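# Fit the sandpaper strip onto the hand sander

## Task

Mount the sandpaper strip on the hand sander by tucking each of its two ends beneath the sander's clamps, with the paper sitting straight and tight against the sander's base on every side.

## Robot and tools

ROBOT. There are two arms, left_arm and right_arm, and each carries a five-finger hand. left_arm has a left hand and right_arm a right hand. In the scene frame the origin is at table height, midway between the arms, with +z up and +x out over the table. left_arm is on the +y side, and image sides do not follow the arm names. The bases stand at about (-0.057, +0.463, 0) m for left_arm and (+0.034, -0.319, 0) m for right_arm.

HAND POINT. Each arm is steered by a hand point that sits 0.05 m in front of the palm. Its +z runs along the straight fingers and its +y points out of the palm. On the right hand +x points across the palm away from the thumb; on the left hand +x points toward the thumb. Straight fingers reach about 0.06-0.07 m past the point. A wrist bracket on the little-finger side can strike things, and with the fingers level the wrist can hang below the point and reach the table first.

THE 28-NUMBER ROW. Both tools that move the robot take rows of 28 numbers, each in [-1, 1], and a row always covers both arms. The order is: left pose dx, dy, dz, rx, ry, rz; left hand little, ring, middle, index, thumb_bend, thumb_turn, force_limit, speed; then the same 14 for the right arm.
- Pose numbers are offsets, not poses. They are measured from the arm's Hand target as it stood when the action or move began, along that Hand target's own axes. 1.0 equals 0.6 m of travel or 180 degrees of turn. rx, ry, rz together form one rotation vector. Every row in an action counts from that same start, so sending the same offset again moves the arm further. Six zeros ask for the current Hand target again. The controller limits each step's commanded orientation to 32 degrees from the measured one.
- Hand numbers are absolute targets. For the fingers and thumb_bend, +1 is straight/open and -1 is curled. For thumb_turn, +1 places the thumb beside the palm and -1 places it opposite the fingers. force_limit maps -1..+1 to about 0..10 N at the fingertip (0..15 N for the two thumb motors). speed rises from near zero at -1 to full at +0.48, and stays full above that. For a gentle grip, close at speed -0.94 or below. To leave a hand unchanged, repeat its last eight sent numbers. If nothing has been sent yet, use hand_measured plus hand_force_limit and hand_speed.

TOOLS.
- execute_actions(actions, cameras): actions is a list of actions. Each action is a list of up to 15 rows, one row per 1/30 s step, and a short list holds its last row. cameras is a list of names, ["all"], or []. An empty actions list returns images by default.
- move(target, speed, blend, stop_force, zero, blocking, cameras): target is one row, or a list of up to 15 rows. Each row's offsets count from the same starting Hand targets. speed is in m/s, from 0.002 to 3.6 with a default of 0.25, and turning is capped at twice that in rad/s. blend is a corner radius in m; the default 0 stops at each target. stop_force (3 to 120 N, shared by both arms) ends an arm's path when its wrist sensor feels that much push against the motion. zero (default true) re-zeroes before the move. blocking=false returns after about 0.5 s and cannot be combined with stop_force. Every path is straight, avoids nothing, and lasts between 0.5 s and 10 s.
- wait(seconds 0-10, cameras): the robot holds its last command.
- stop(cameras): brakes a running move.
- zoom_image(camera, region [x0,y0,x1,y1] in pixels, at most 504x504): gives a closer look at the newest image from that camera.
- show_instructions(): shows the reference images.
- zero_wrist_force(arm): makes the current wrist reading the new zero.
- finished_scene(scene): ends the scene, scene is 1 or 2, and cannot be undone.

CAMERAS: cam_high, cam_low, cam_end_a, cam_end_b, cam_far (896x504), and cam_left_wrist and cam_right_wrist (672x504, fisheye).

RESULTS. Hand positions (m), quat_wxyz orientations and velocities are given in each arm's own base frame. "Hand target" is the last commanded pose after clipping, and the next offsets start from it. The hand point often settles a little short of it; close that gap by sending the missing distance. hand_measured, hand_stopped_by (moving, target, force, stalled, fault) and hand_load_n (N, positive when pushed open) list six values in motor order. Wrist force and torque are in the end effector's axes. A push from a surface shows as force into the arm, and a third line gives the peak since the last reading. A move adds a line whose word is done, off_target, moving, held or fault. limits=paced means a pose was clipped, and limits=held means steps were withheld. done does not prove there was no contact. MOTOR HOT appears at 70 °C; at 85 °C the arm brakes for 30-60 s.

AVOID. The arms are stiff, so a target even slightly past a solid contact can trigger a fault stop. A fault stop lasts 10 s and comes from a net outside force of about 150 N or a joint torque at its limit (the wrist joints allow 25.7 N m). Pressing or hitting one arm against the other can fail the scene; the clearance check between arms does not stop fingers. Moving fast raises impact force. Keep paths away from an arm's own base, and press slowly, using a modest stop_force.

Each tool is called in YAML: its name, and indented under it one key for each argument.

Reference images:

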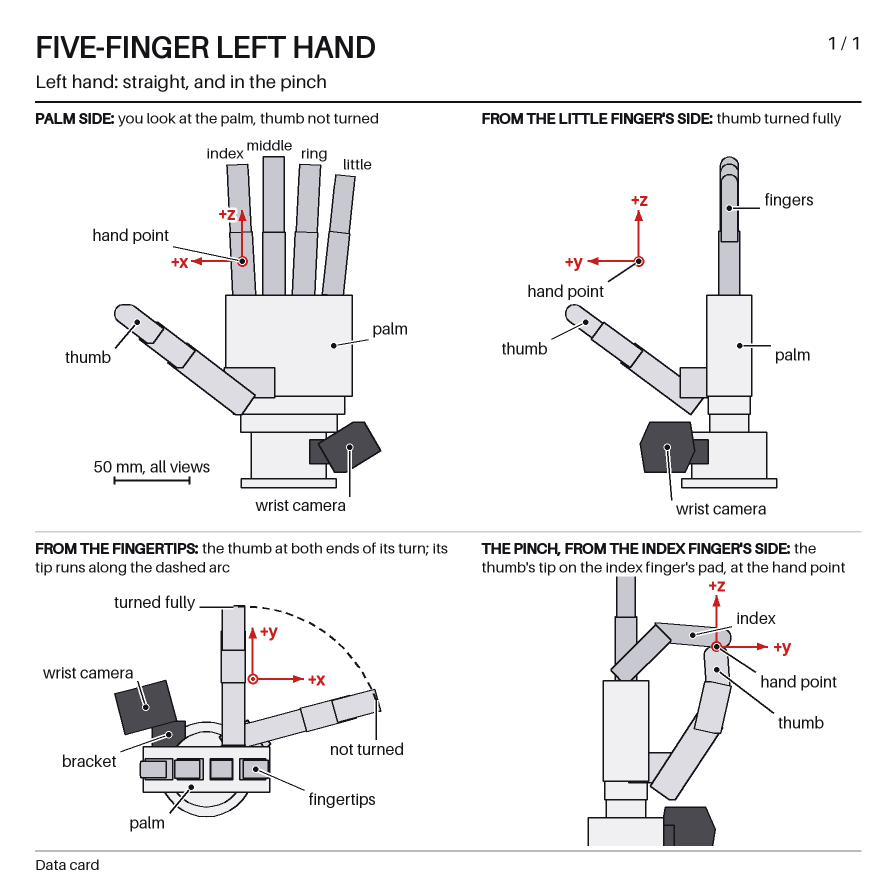

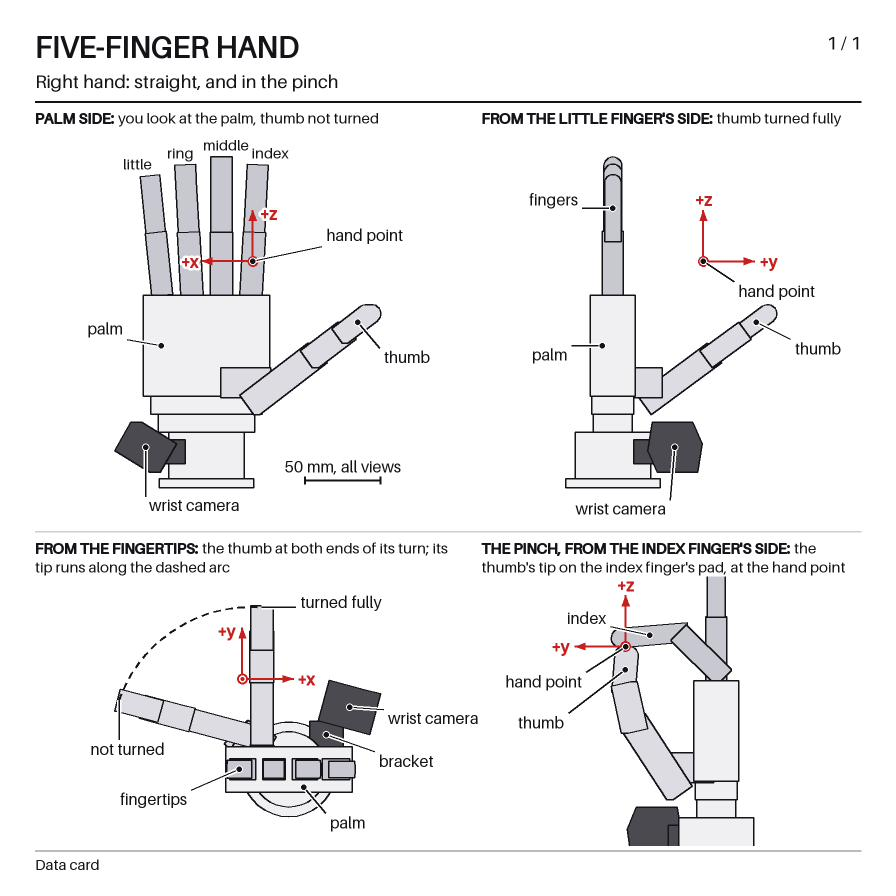

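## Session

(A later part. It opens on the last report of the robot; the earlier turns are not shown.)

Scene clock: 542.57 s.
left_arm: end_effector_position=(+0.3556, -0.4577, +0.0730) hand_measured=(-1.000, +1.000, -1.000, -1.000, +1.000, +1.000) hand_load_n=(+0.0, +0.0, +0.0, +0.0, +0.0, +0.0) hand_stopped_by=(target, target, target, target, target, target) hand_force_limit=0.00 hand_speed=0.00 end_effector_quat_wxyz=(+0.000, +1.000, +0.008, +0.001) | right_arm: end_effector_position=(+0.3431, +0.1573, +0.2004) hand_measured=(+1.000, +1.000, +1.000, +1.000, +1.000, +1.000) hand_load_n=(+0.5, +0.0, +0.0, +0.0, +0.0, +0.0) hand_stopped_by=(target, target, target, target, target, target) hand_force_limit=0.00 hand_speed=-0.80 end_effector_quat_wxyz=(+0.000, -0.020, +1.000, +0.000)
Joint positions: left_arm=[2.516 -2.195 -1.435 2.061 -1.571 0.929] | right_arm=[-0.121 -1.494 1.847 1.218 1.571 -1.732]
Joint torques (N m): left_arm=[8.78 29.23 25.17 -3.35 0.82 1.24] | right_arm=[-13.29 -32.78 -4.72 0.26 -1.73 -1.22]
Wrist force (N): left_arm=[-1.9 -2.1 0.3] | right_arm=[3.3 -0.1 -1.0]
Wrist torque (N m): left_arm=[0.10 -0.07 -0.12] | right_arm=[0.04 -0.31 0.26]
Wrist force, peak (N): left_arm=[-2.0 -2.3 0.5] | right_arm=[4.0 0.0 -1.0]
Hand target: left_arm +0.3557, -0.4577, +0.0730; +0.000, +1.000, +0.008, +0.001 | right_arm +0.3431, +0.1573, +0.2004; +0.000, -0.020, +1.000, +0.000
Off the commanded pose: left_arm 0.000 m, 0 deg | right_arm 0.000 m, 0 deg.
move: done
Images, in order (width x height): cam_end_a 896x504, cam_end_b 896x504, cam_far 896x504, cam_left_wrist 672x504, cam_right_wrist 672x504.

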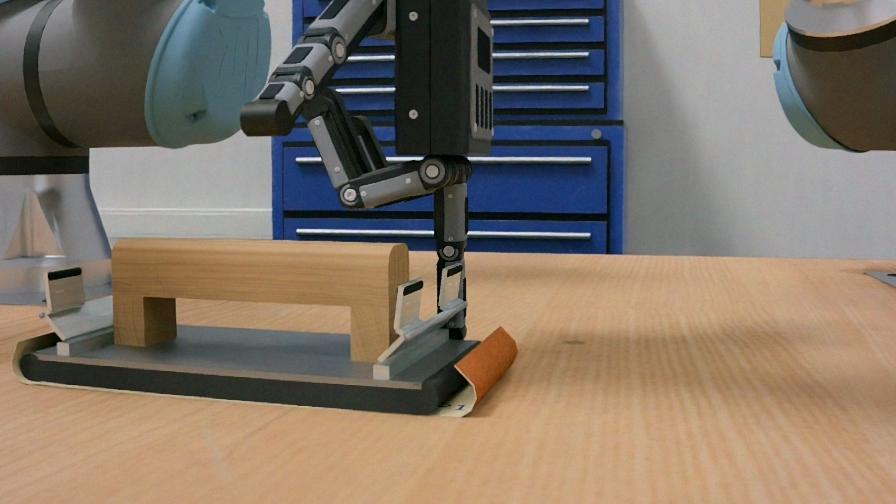

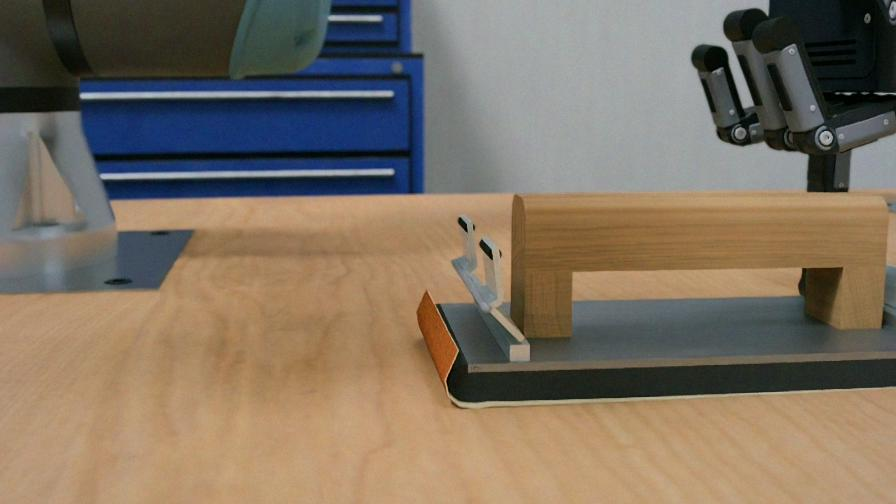

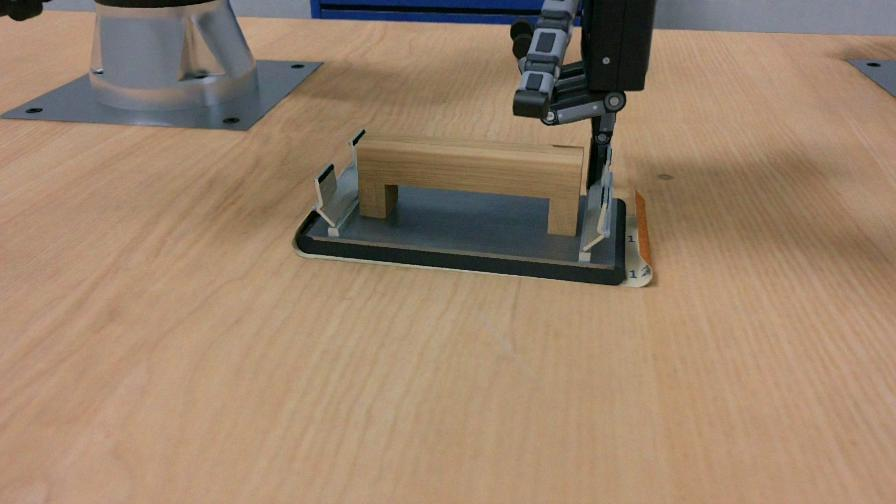

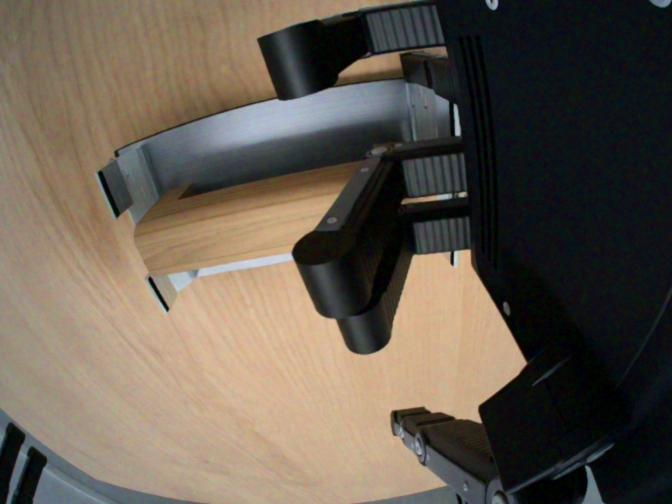

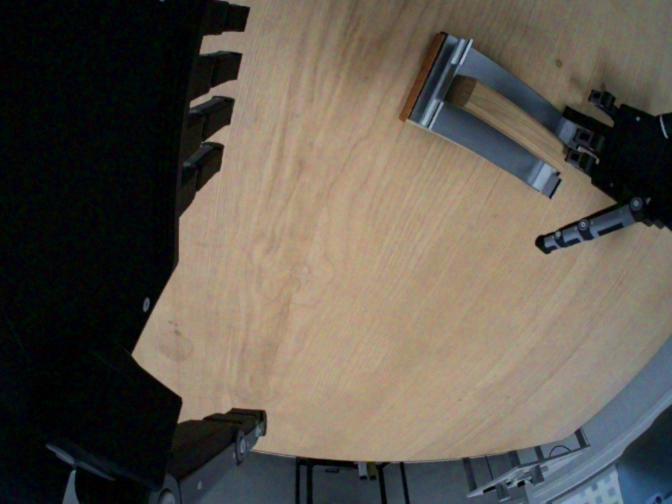

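move:
  target:
    - [-0.033,0,0,0,0,0,-1,1,-1,-1,1,1,0,0,0,0,0,0,0,0,-1,1,-1,-1,1,1,0,0]
    - [-0.033,0,-0.15,0,0,0,-1,1,-1,-1,1,1,0,0,0,0,0,0,0,0,-1,1,-1,-1,1,1,0,0]
    - [-0.033,-0.25,-0.15,0,0,0,-1,1,-1,-1,1,1,0,0,0.043,0.233,0.083,0,0,0,-1,1,-1,-1,1,1,0,0]
  cameras: ["all"]

zoom_image:
  camera: "cam_far"
  region: [250, 60, 690, 310]

zoom_image:
  camera: "cam_left_wrist"
  region: [50, 50, 350, 300]

Scene clock: 570.83 s.
left_arm: end_effector_position=(+0.3333, -0.3081, +0.1629) hand_measured=(-1.000, +1.000, -1.000, -1.000, +1.000, +1.000) hand_load_n=(+0.0, +0.0, +0.0, +0.0, +0.0, +0.0) hand_stopped_by=(target, target, target, target, target, target) hand_force_limit=0.00 hand_speed=0.00 end_effector_quat_wxyz=(+0.000, +1.000, +0.008, +0.001) end_effector_velocity=(+0.000, +0.002, +0.000) end_effector_angular_velocity=(-0.001, +0.000, +0.002) | right_arm: end_effector_position=(+0.3117, +0.2959, +0.1506) hand_measured=(-1.000, +1.000, -1.000, -1.000, +1.000, +1.000) hand_load_n=(+0.0, +0.0, +0.5, +0.0, +0.0, +0.0) hand_stopped_by=(target, target, target, target, target, target) hand_force_limit=0.00 hand_speed=0.00 end_effector_quat_wxyz=(+0.000, -0.020, +1.000, +0.000)
Joint positions: left_arm=[2.8 -1.829 -1.733 1.993 -1.571 1.213] | right_arm=[0.32 -1.352 1.819 1.104 1.571 -1.291]
Joint velocities: left_arm=[0.006 0.002 -0.003 0.001 0.001 0.003] | right_arm=[within noise]
Joint torques (N m): left_arm=[8.61 31.57 4.57 -0.86 1.22 1.75] | right_arm=[14.33 -13.4 -29.96 0.17 2.02 1.72]
Wrist force (N): left_arm=[0.0 0.2 0.5] | right_arm=[3.4 0.1 -1.0]
Wrist torque (N m): left_arm=[0.04 0.05 -0.11] | right_arm=[0.05 -0.31 0.12]
Wrist force, peak (N): left_arm=[-2.1 -2.3 0.6] | right_arm=[3.9 -0.2 -0.9]
Hand target: left_arm +0.3333, -0.3080, +0.1629; +0.000, +1.000, +0.008, +0.001 | right_arm +0.3117, +0.2960, +0.1506; +0.000, -0.020, +1.000, +0.000
Off the commanded pose: left_arm 0.000 m, 0 deg | right_arm 0.000 m, 0 deg.
move: done

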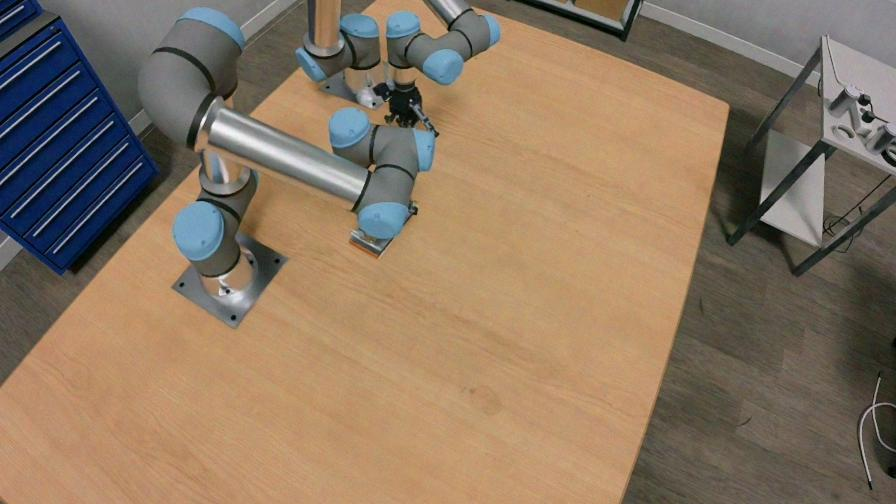

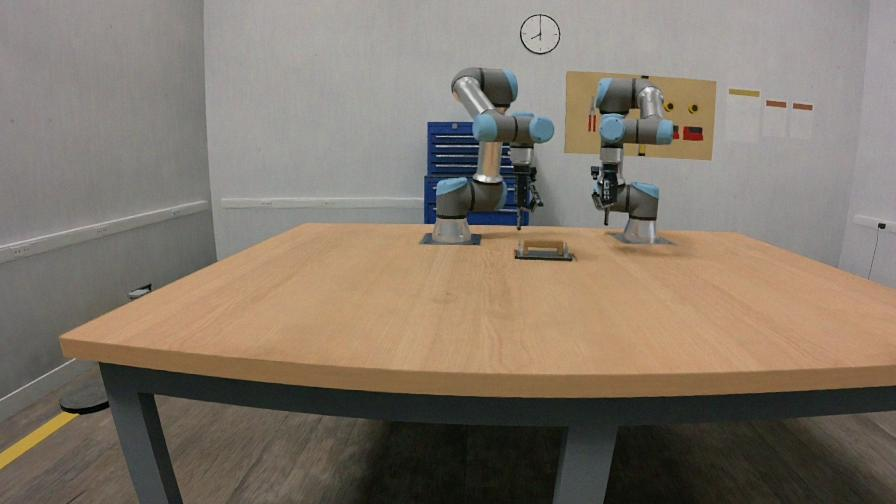

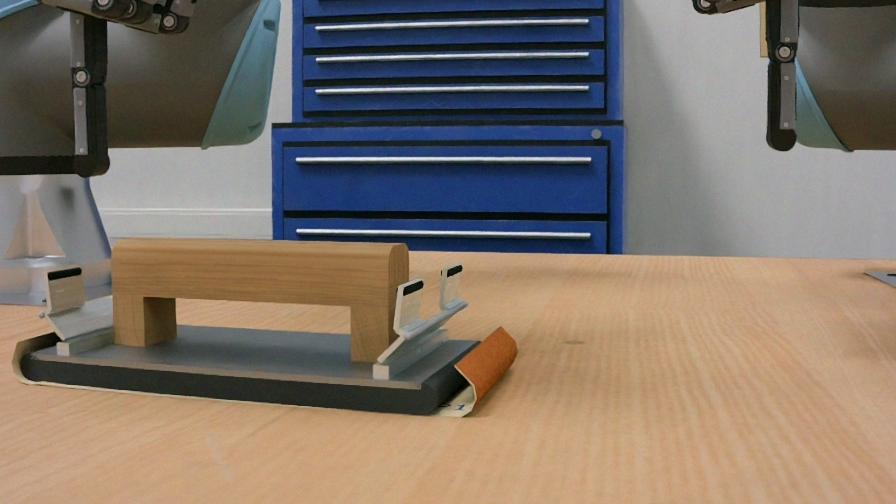

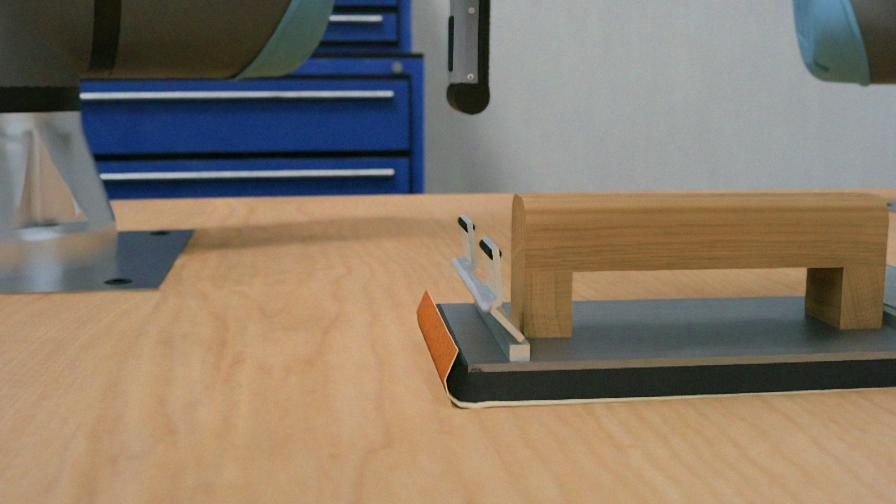

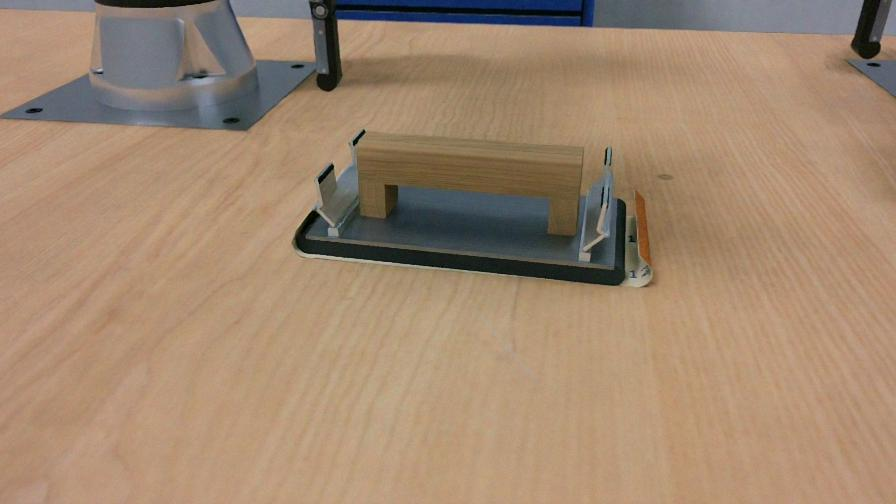

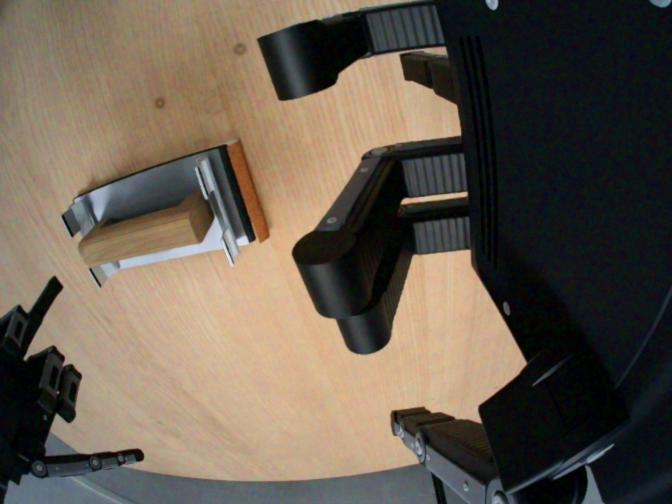

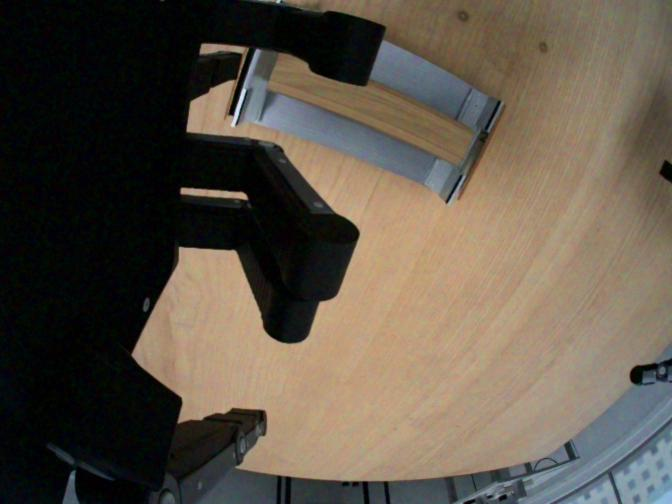

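Scaled by 1.145 from the camera's 896x504 image, which has a finer 1280x720 frame.

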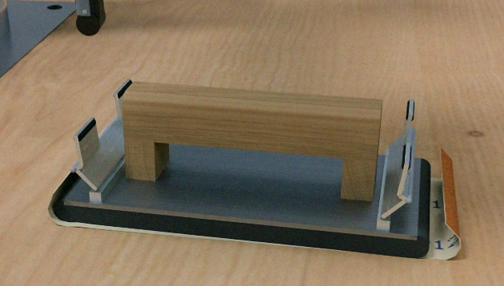

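Scaled by 1.680 from the camera's 672x504 image, which has a finer 960x720 frame.

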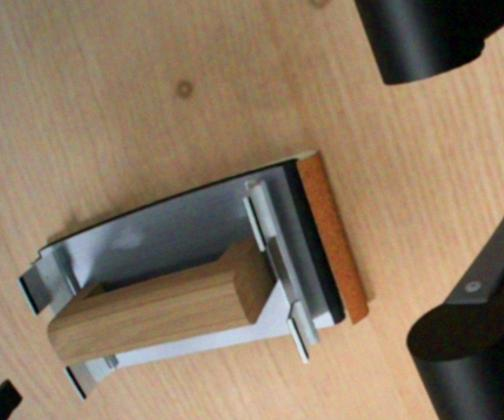

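move:
  target: [0,0,0,0,0,0,-1,1,-1,-1,1,1,0,0,0.05,0,0.04,0,0,0,-1,1,-1,-1,1,1,0,0]
  speed: 0.15
  cameras: ["cam_end_a","cam_end_b","cam_far","cam_right_wrist"]

zoom_image:
  camera: "cam_far"
  region: [270, 60, 470, 290]

zoom_image:
  camera: "cam_end_b"
  region: [380, 30, 600, 250]

Scene clock: 584.47 s.
left_arm: end_effector_position=(+0.3333, -0.3080, +0.1629) hand_measured=(-1.000, +1.000, -1.000, -1.000, +1.000, +1.000) hand_load_n=(+0.0, +0.0, +0.0, +0.0, +0.0, +0.0) hand_stopped_by=(target, target, target, target, target, target) hand_force_limit=0.00 hand_speed=0.00 end_effector_quat_wxyz=(+0.000, +1.000, +0.008, +0.001) | right_arm: end_effector_position=(+0.2818, +0.2947, +0.1267) hand_measured=(-1.000, +1.000, -1.000, -1.000, +1.000, +1.000) hand_load_n=(+0.0, +0.0, +0.5, +0.0, +0.0, +0.0) hand_stopped_by=(target, target, target, target, target, target) hand_force_limit=0.00 hand_speed=0.00 end_effector_quat_wxyz=(+0.000, -0.020, +1.000, +0.000)
Joint positions: left_arm=[2.801 -1.829 -1.734 1.993 -1.571 1.213] | right_arm=[0.347 -1.377 1.921 1.028 1.571 -1.264]
Joint torques (N m): left_arm=[8.55 31.69 5.98 -0.88 1.16 1.67] | right_arm=[13.59 -35.84 -2.15 0.13 -1.23 1.51]
Wrist force (N): left_arm=[-0.1 0.3 0.5] | right_arm=[2.8 -0.1 -0.9]
Wrist torque (N m): left_arm=[0.06 0.06 -0.11] | right_arm=[0.07 -0.28 0.09]
Wrist force, peak (N): left_arm=[0.2 0.3 0.6] | right_arm=[3.5 0.3 -1.1]
Hand target: left_arm +0.3333, -0.3080, +0.1629; +0.000, +1.000, +0.008, +0.001 | right_arm +0.2817, +0.2948, +0.1266; +0.000, -0.020, +1.000, +0.000
Off the commanded pose: left_arm 0.000 m, 0 deg | right_arm 0.000 m, 0 deg.
move: done
Images, in order (width x height): cam_end_a 896x504, cam_end_b 896x504, cam_far 896x504, cam_right_wrist 672x504.

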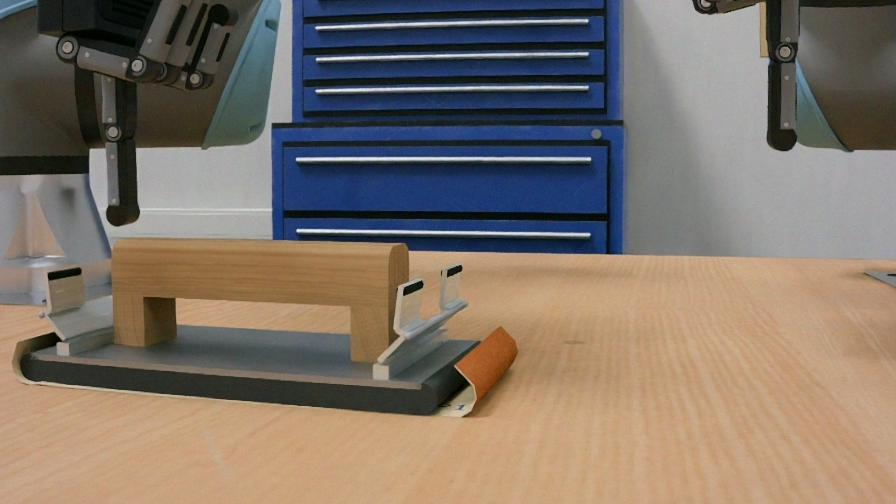

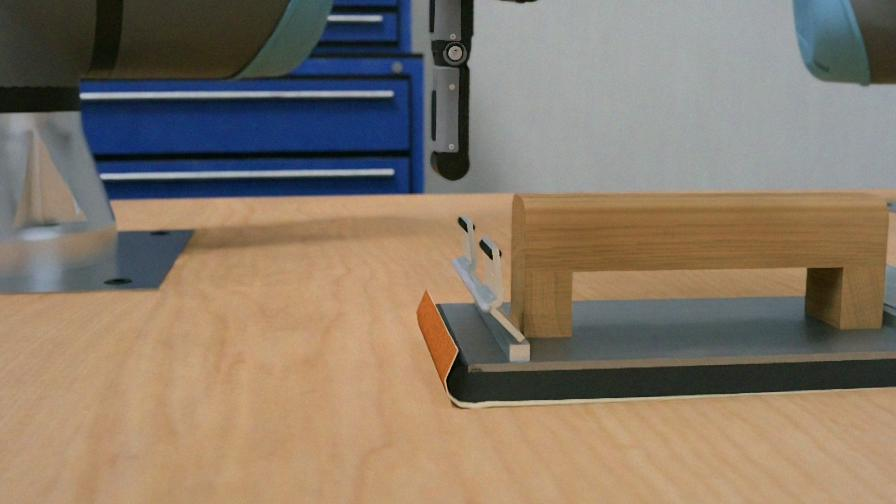

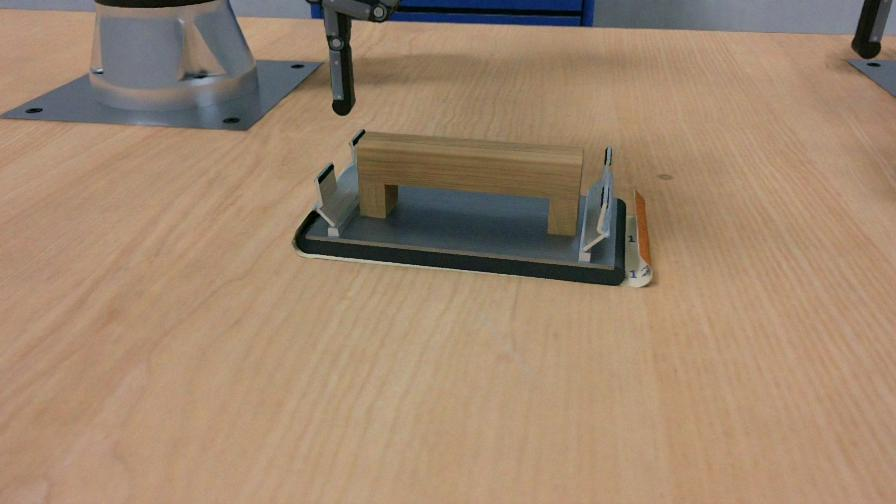

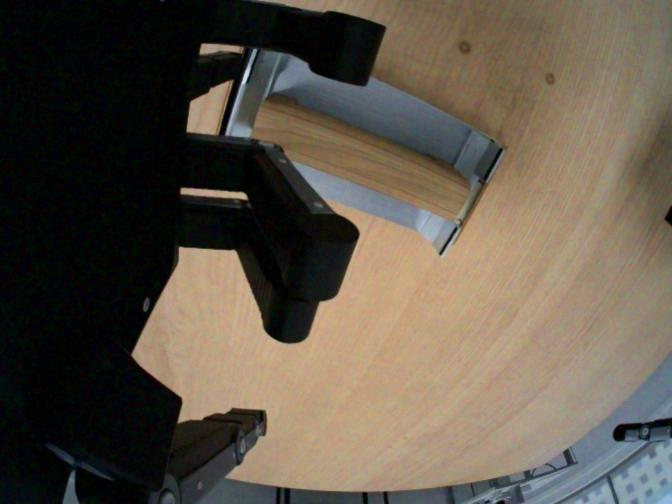

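Scaled by 2.191 from the camera's 896x504 image, which has a finer 1280x720 frame.

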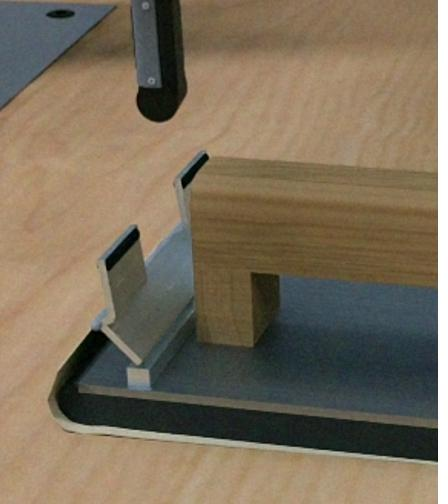

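Scaled by 2.291 from the camera's 896x504 image, which has a finer 1280x720 frame.

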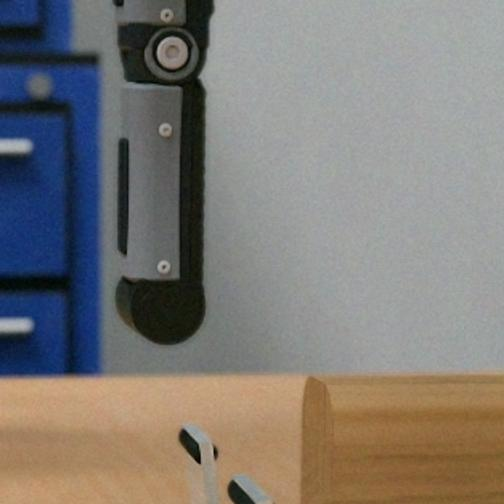

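zoom_image:
  camera: "cam_right_wrist"
  region: [150, 0, 350, 200]

Scaled by 2.520 from the camera's 672x504 image, which has a finer 960x720 frame.

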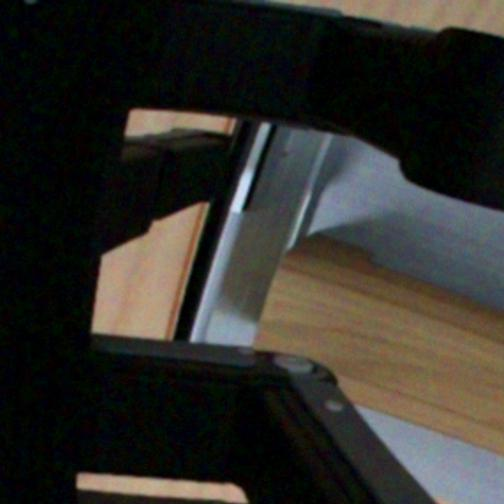

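move:
  target: [0,0,0,0,0,0,-1,1,-1,-1,1,1,0,0,-0.0417,0,0,0,0,0,-1,1,-1,-1,1,1,0,0]
  speed: 0.15
  cameras: ["cam_end_a","cam_end_b","cam_far","cam_right_wrist"]

zoom_image:
  camera: "cam_right_wrist"
  region: [150, 0, 350, 200]

zoom_image:
  camera: "cam_far"
  region: [270, 60, 470, 290]

Scene clock: 649.87 s.
left_arm: end_effector_position=(+0.3333, -0.3080, +0.1629) hand_measured=(-1.000, +1.000, -1.000, -1.000, +1.000, +1.000) hand_load_n=(+0.0, +0.0, +0.0, +0.0, +0.0, +0.0) hand_stopped_by=(target, target, target, target, target, target) hand_force_limit=0.00 hand_speed=0.00 end_effector_quat_wxyz=(+0.000, +1.000, +0.008, +0.001) | right_arm: end_effector_position=(+0.3065, +0.2958, +0.1266) hand_measured=(-1.000, +1.000, -1.000, -1.000, +1.000, +1.000) hand_load_n=(+0.0, +0.0, +0.0, +0.0, +0.0, +0.0) hand_stopped_by=(target, target, target, target, target, target) hand_force_limit=0.00 hand_speed=0.00 end_effector_quat_wxyz=(+0.000, -0.020, +1.000, +0.000)
Joint positions: left_arm=[2.801 -1.829 -1.734 1.993 -1.571 1.213] | right_arm=[0.325 -1.333 1.865 1.04 1.571 -1.286]
Joint torques (N m): left_arm=[7.75 31.53 6.3 -0.84 1.15 1.58] | right_arm=[-13.35 -12.34 -27.97 5.16 -0.79 -1.15]
Wrist force (N): left_arm=[0.1 0.3 0.4] | right_arm=[3.2 0.0 -0.8]
Wrist torque (N m): left_arm=[0.06 0.04 -0.10] | right_arm=[0.05 -0.33 0.27]
Wrist force, peak (N): left_arm=[0.0 0.2 0.7] | right_arm=[3.4 0.1 -0.8]
Hand target: left_arm +0.3333, -0.3080, +0.1629; +0.000, +1.000, +0.008, +0.001 | right_arm +0.3067, +0.2958, +0.1266; +0.000, -0.020, +1.000, +0.000
Off the commanded pose: left_arm 0.000 m, 0 deg | right_arm 0.000 m, 0 deg.
move: done
Images, in order (width x height): cam_end_a 896x504, cam_end_b 896x504, cam_far 896x504, cam_right_wrist 672x504.

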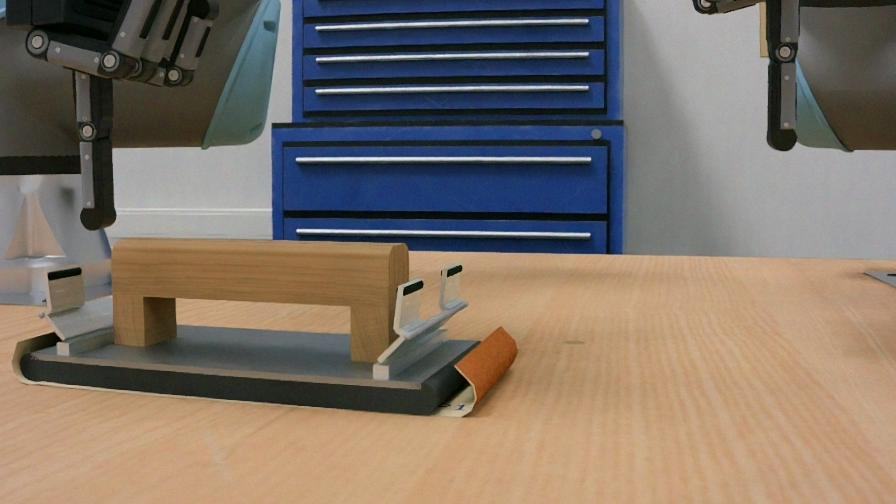

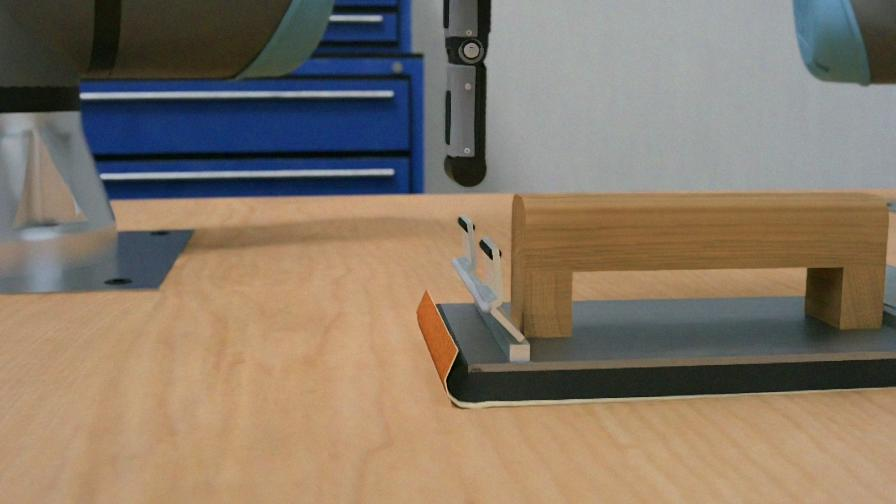

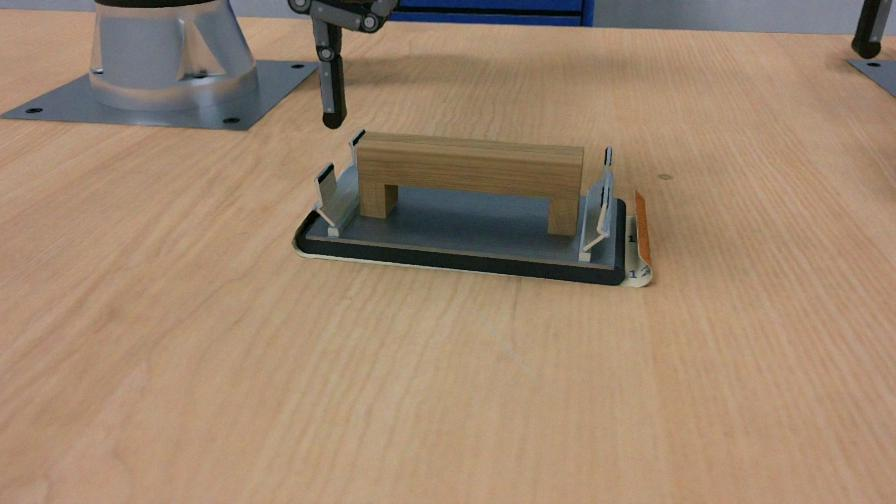

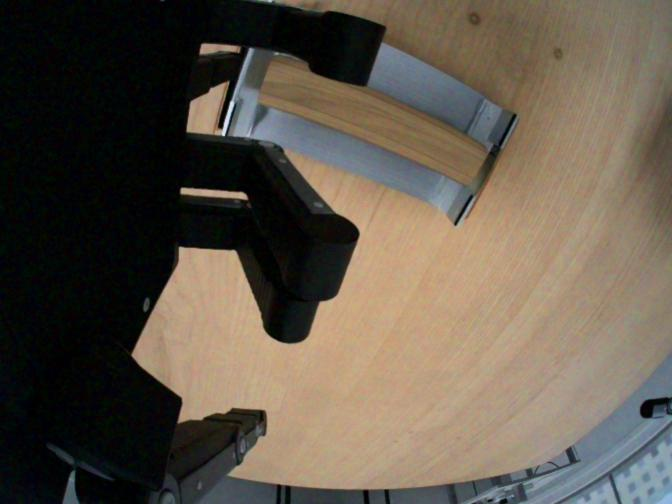

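Scaled by 2.520 from the camera's 672x504 image, which has a finer 960x720 frame.

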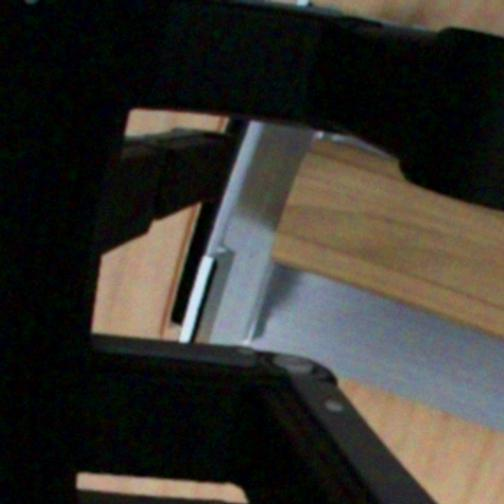

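Scaled by 2.191 from the camera's 896x504 image, which has a finer 1280x720 frame.

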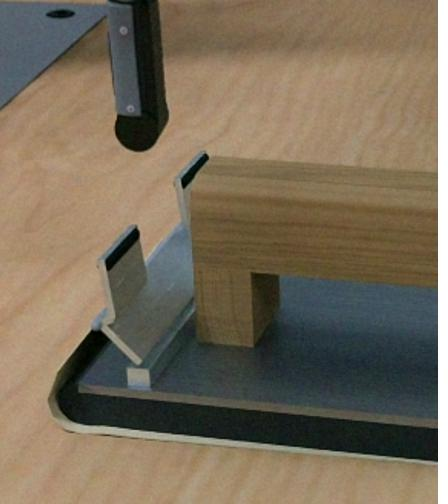

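move:
  target:
    - [0,0,0,0,0,0,-1,1,-1,-1,1,1,0,0,-0.0133,0,0.031,0,0,0,-1,1,-1,-1,1,1,0,0]
    - [0,0,0,0,0,0,-1,1,-1,-1,1,1,0,0,-0.0133,0.0233,0.031,0,0,0,-1,1,-1,-1,1,1,0,0]
  speed: 0.1
  stop_force: 5
  cameras: ["cam_end_a","cam_end_b","cam_far","cam_right_wrist"]

zoom_image:
  camera: "cam_right_wrist"
  region: [150, 0, 350, 200]

zoom_image:
  camera: "cam_far"
  region: [270, 60, 470, 290]

Scene clock: 668.83 s.
left_arm: end_effector_position=(+0.3333, -0.3080, +0.1629) hand_measured=(-1.000, +1.000, -1.000, -1.000, +1.000, +1.000) hand_load_n=(+0.0, +0.0, +0.0, +0.0, +0.0, +0.0) hand_stopped_by=(target, target, target, target, target, target) hand_force_limit=0.00 hand_speed=0.00 end_effector_quat_wxyz=(+0.000, +1.000, +0.008, +0.001) | right_arm: end_effector_position=(+0.3141, +0.3095, +0.1081) hand_measured=(-1.000, +1.000, -1.000, -1.000, +1.000, +1.000) hand_load_n=(+0.0, +0.5, +0.0, +0.0, +0.0, +0.0) hand_stopped_by=(target, target, target, target, target, target) hand_force_limit=0.00 hand_speed=0.00 end_effector_quat_wxyz=(+0.000, -0.020, +1.000, +0.000)
Joint positions: left_arm=[2.801 -1.829 -1.734 1.993 -1.571 1.213] | right_arm=[0.355 -1.277 1.845 1.003 1.571 -1.256]
Joint torques (N m): left_arm=[7.88 31.88 6.25 -0.9 0.89 1.56] | right_arm=[-13.08 -39.6 -2.07 -0.46 -1.14 -1.21]
Wrist force (N): left_arm=[0.0 0.5 0.5] | right_arm=[2.9 -3.5 -3.6]
Wrist torque (N m): left_arm=[0.09 0.04 -0.11] | right_arm=[0.33 -0.22 -0.02]
Wrist force, peak (N): left_arm=[0.2 0.4 0.6] | right_arm=[3.2 -5.5 -5.8]
Hand target: left_arm +0.3333, -0.3080, +0.1629; +0.000, +1.000, +0.008, +0.001 | right_arm +0.3141, +0.3095, +0.1081; +0.000, -0.020, +1.000, +0.000 (not the last commanded pose)
Off the commanded pose: left_arm 0.000 m, 0 deg | right_arm 0.001 m, 0 deg.
move: contact (right_arm); path passed 1 of 2 targets
Images, in order (width x height): cam_end_a 896x504, cam_end_b 896x504, cam_far 896x504, cam_right_wrist 672x504.

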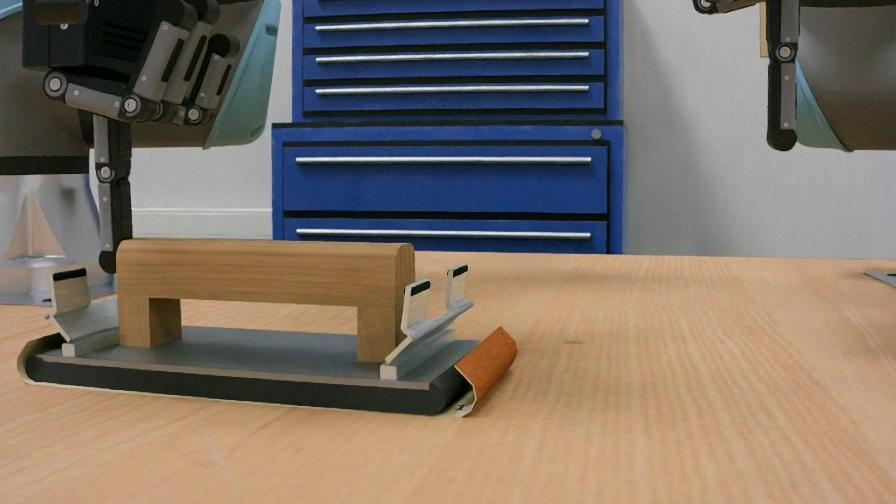

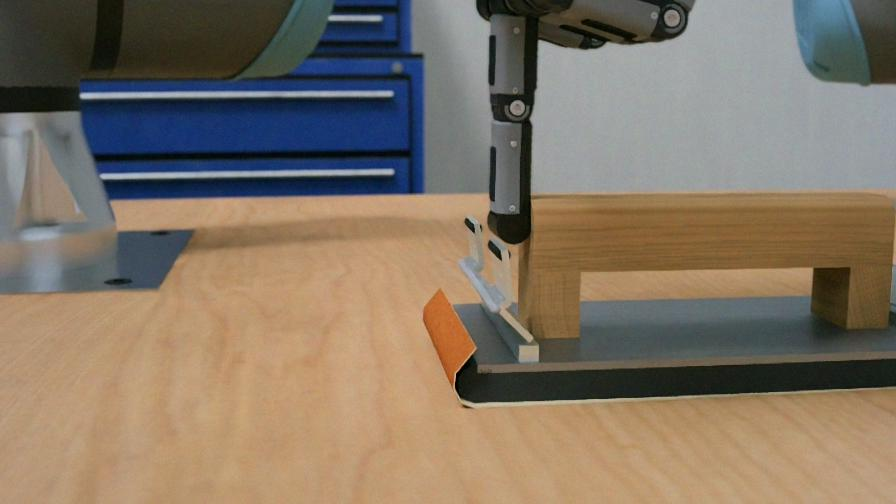

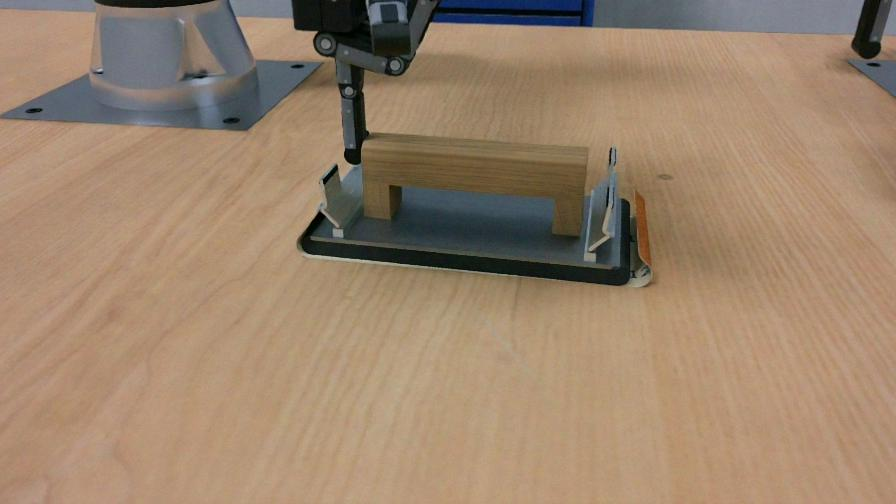

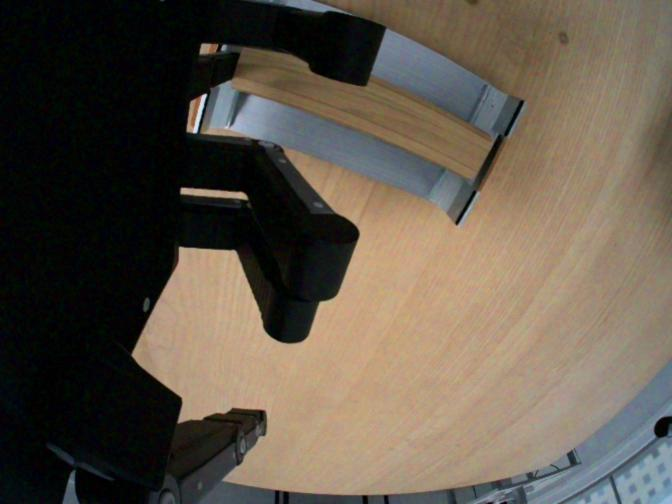

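Scaled by 2.520 from the camera's 672x504 image, which has a finer 960x720 frame.

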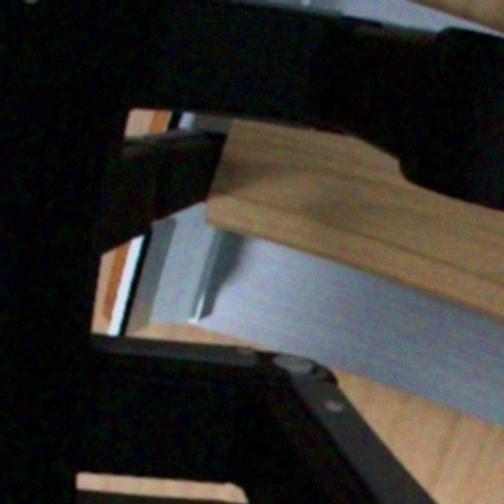

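Scaled by 2.191 from the camera's 896x504 image, which has a finer 1280x720 frame.

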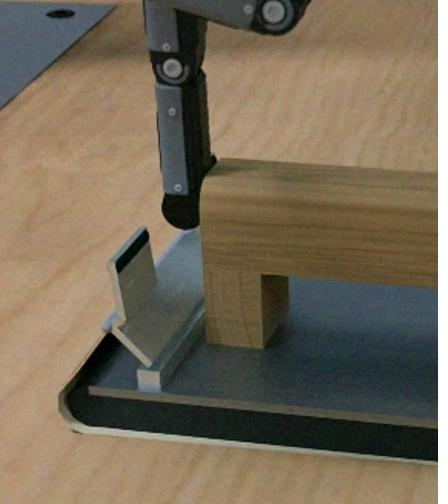

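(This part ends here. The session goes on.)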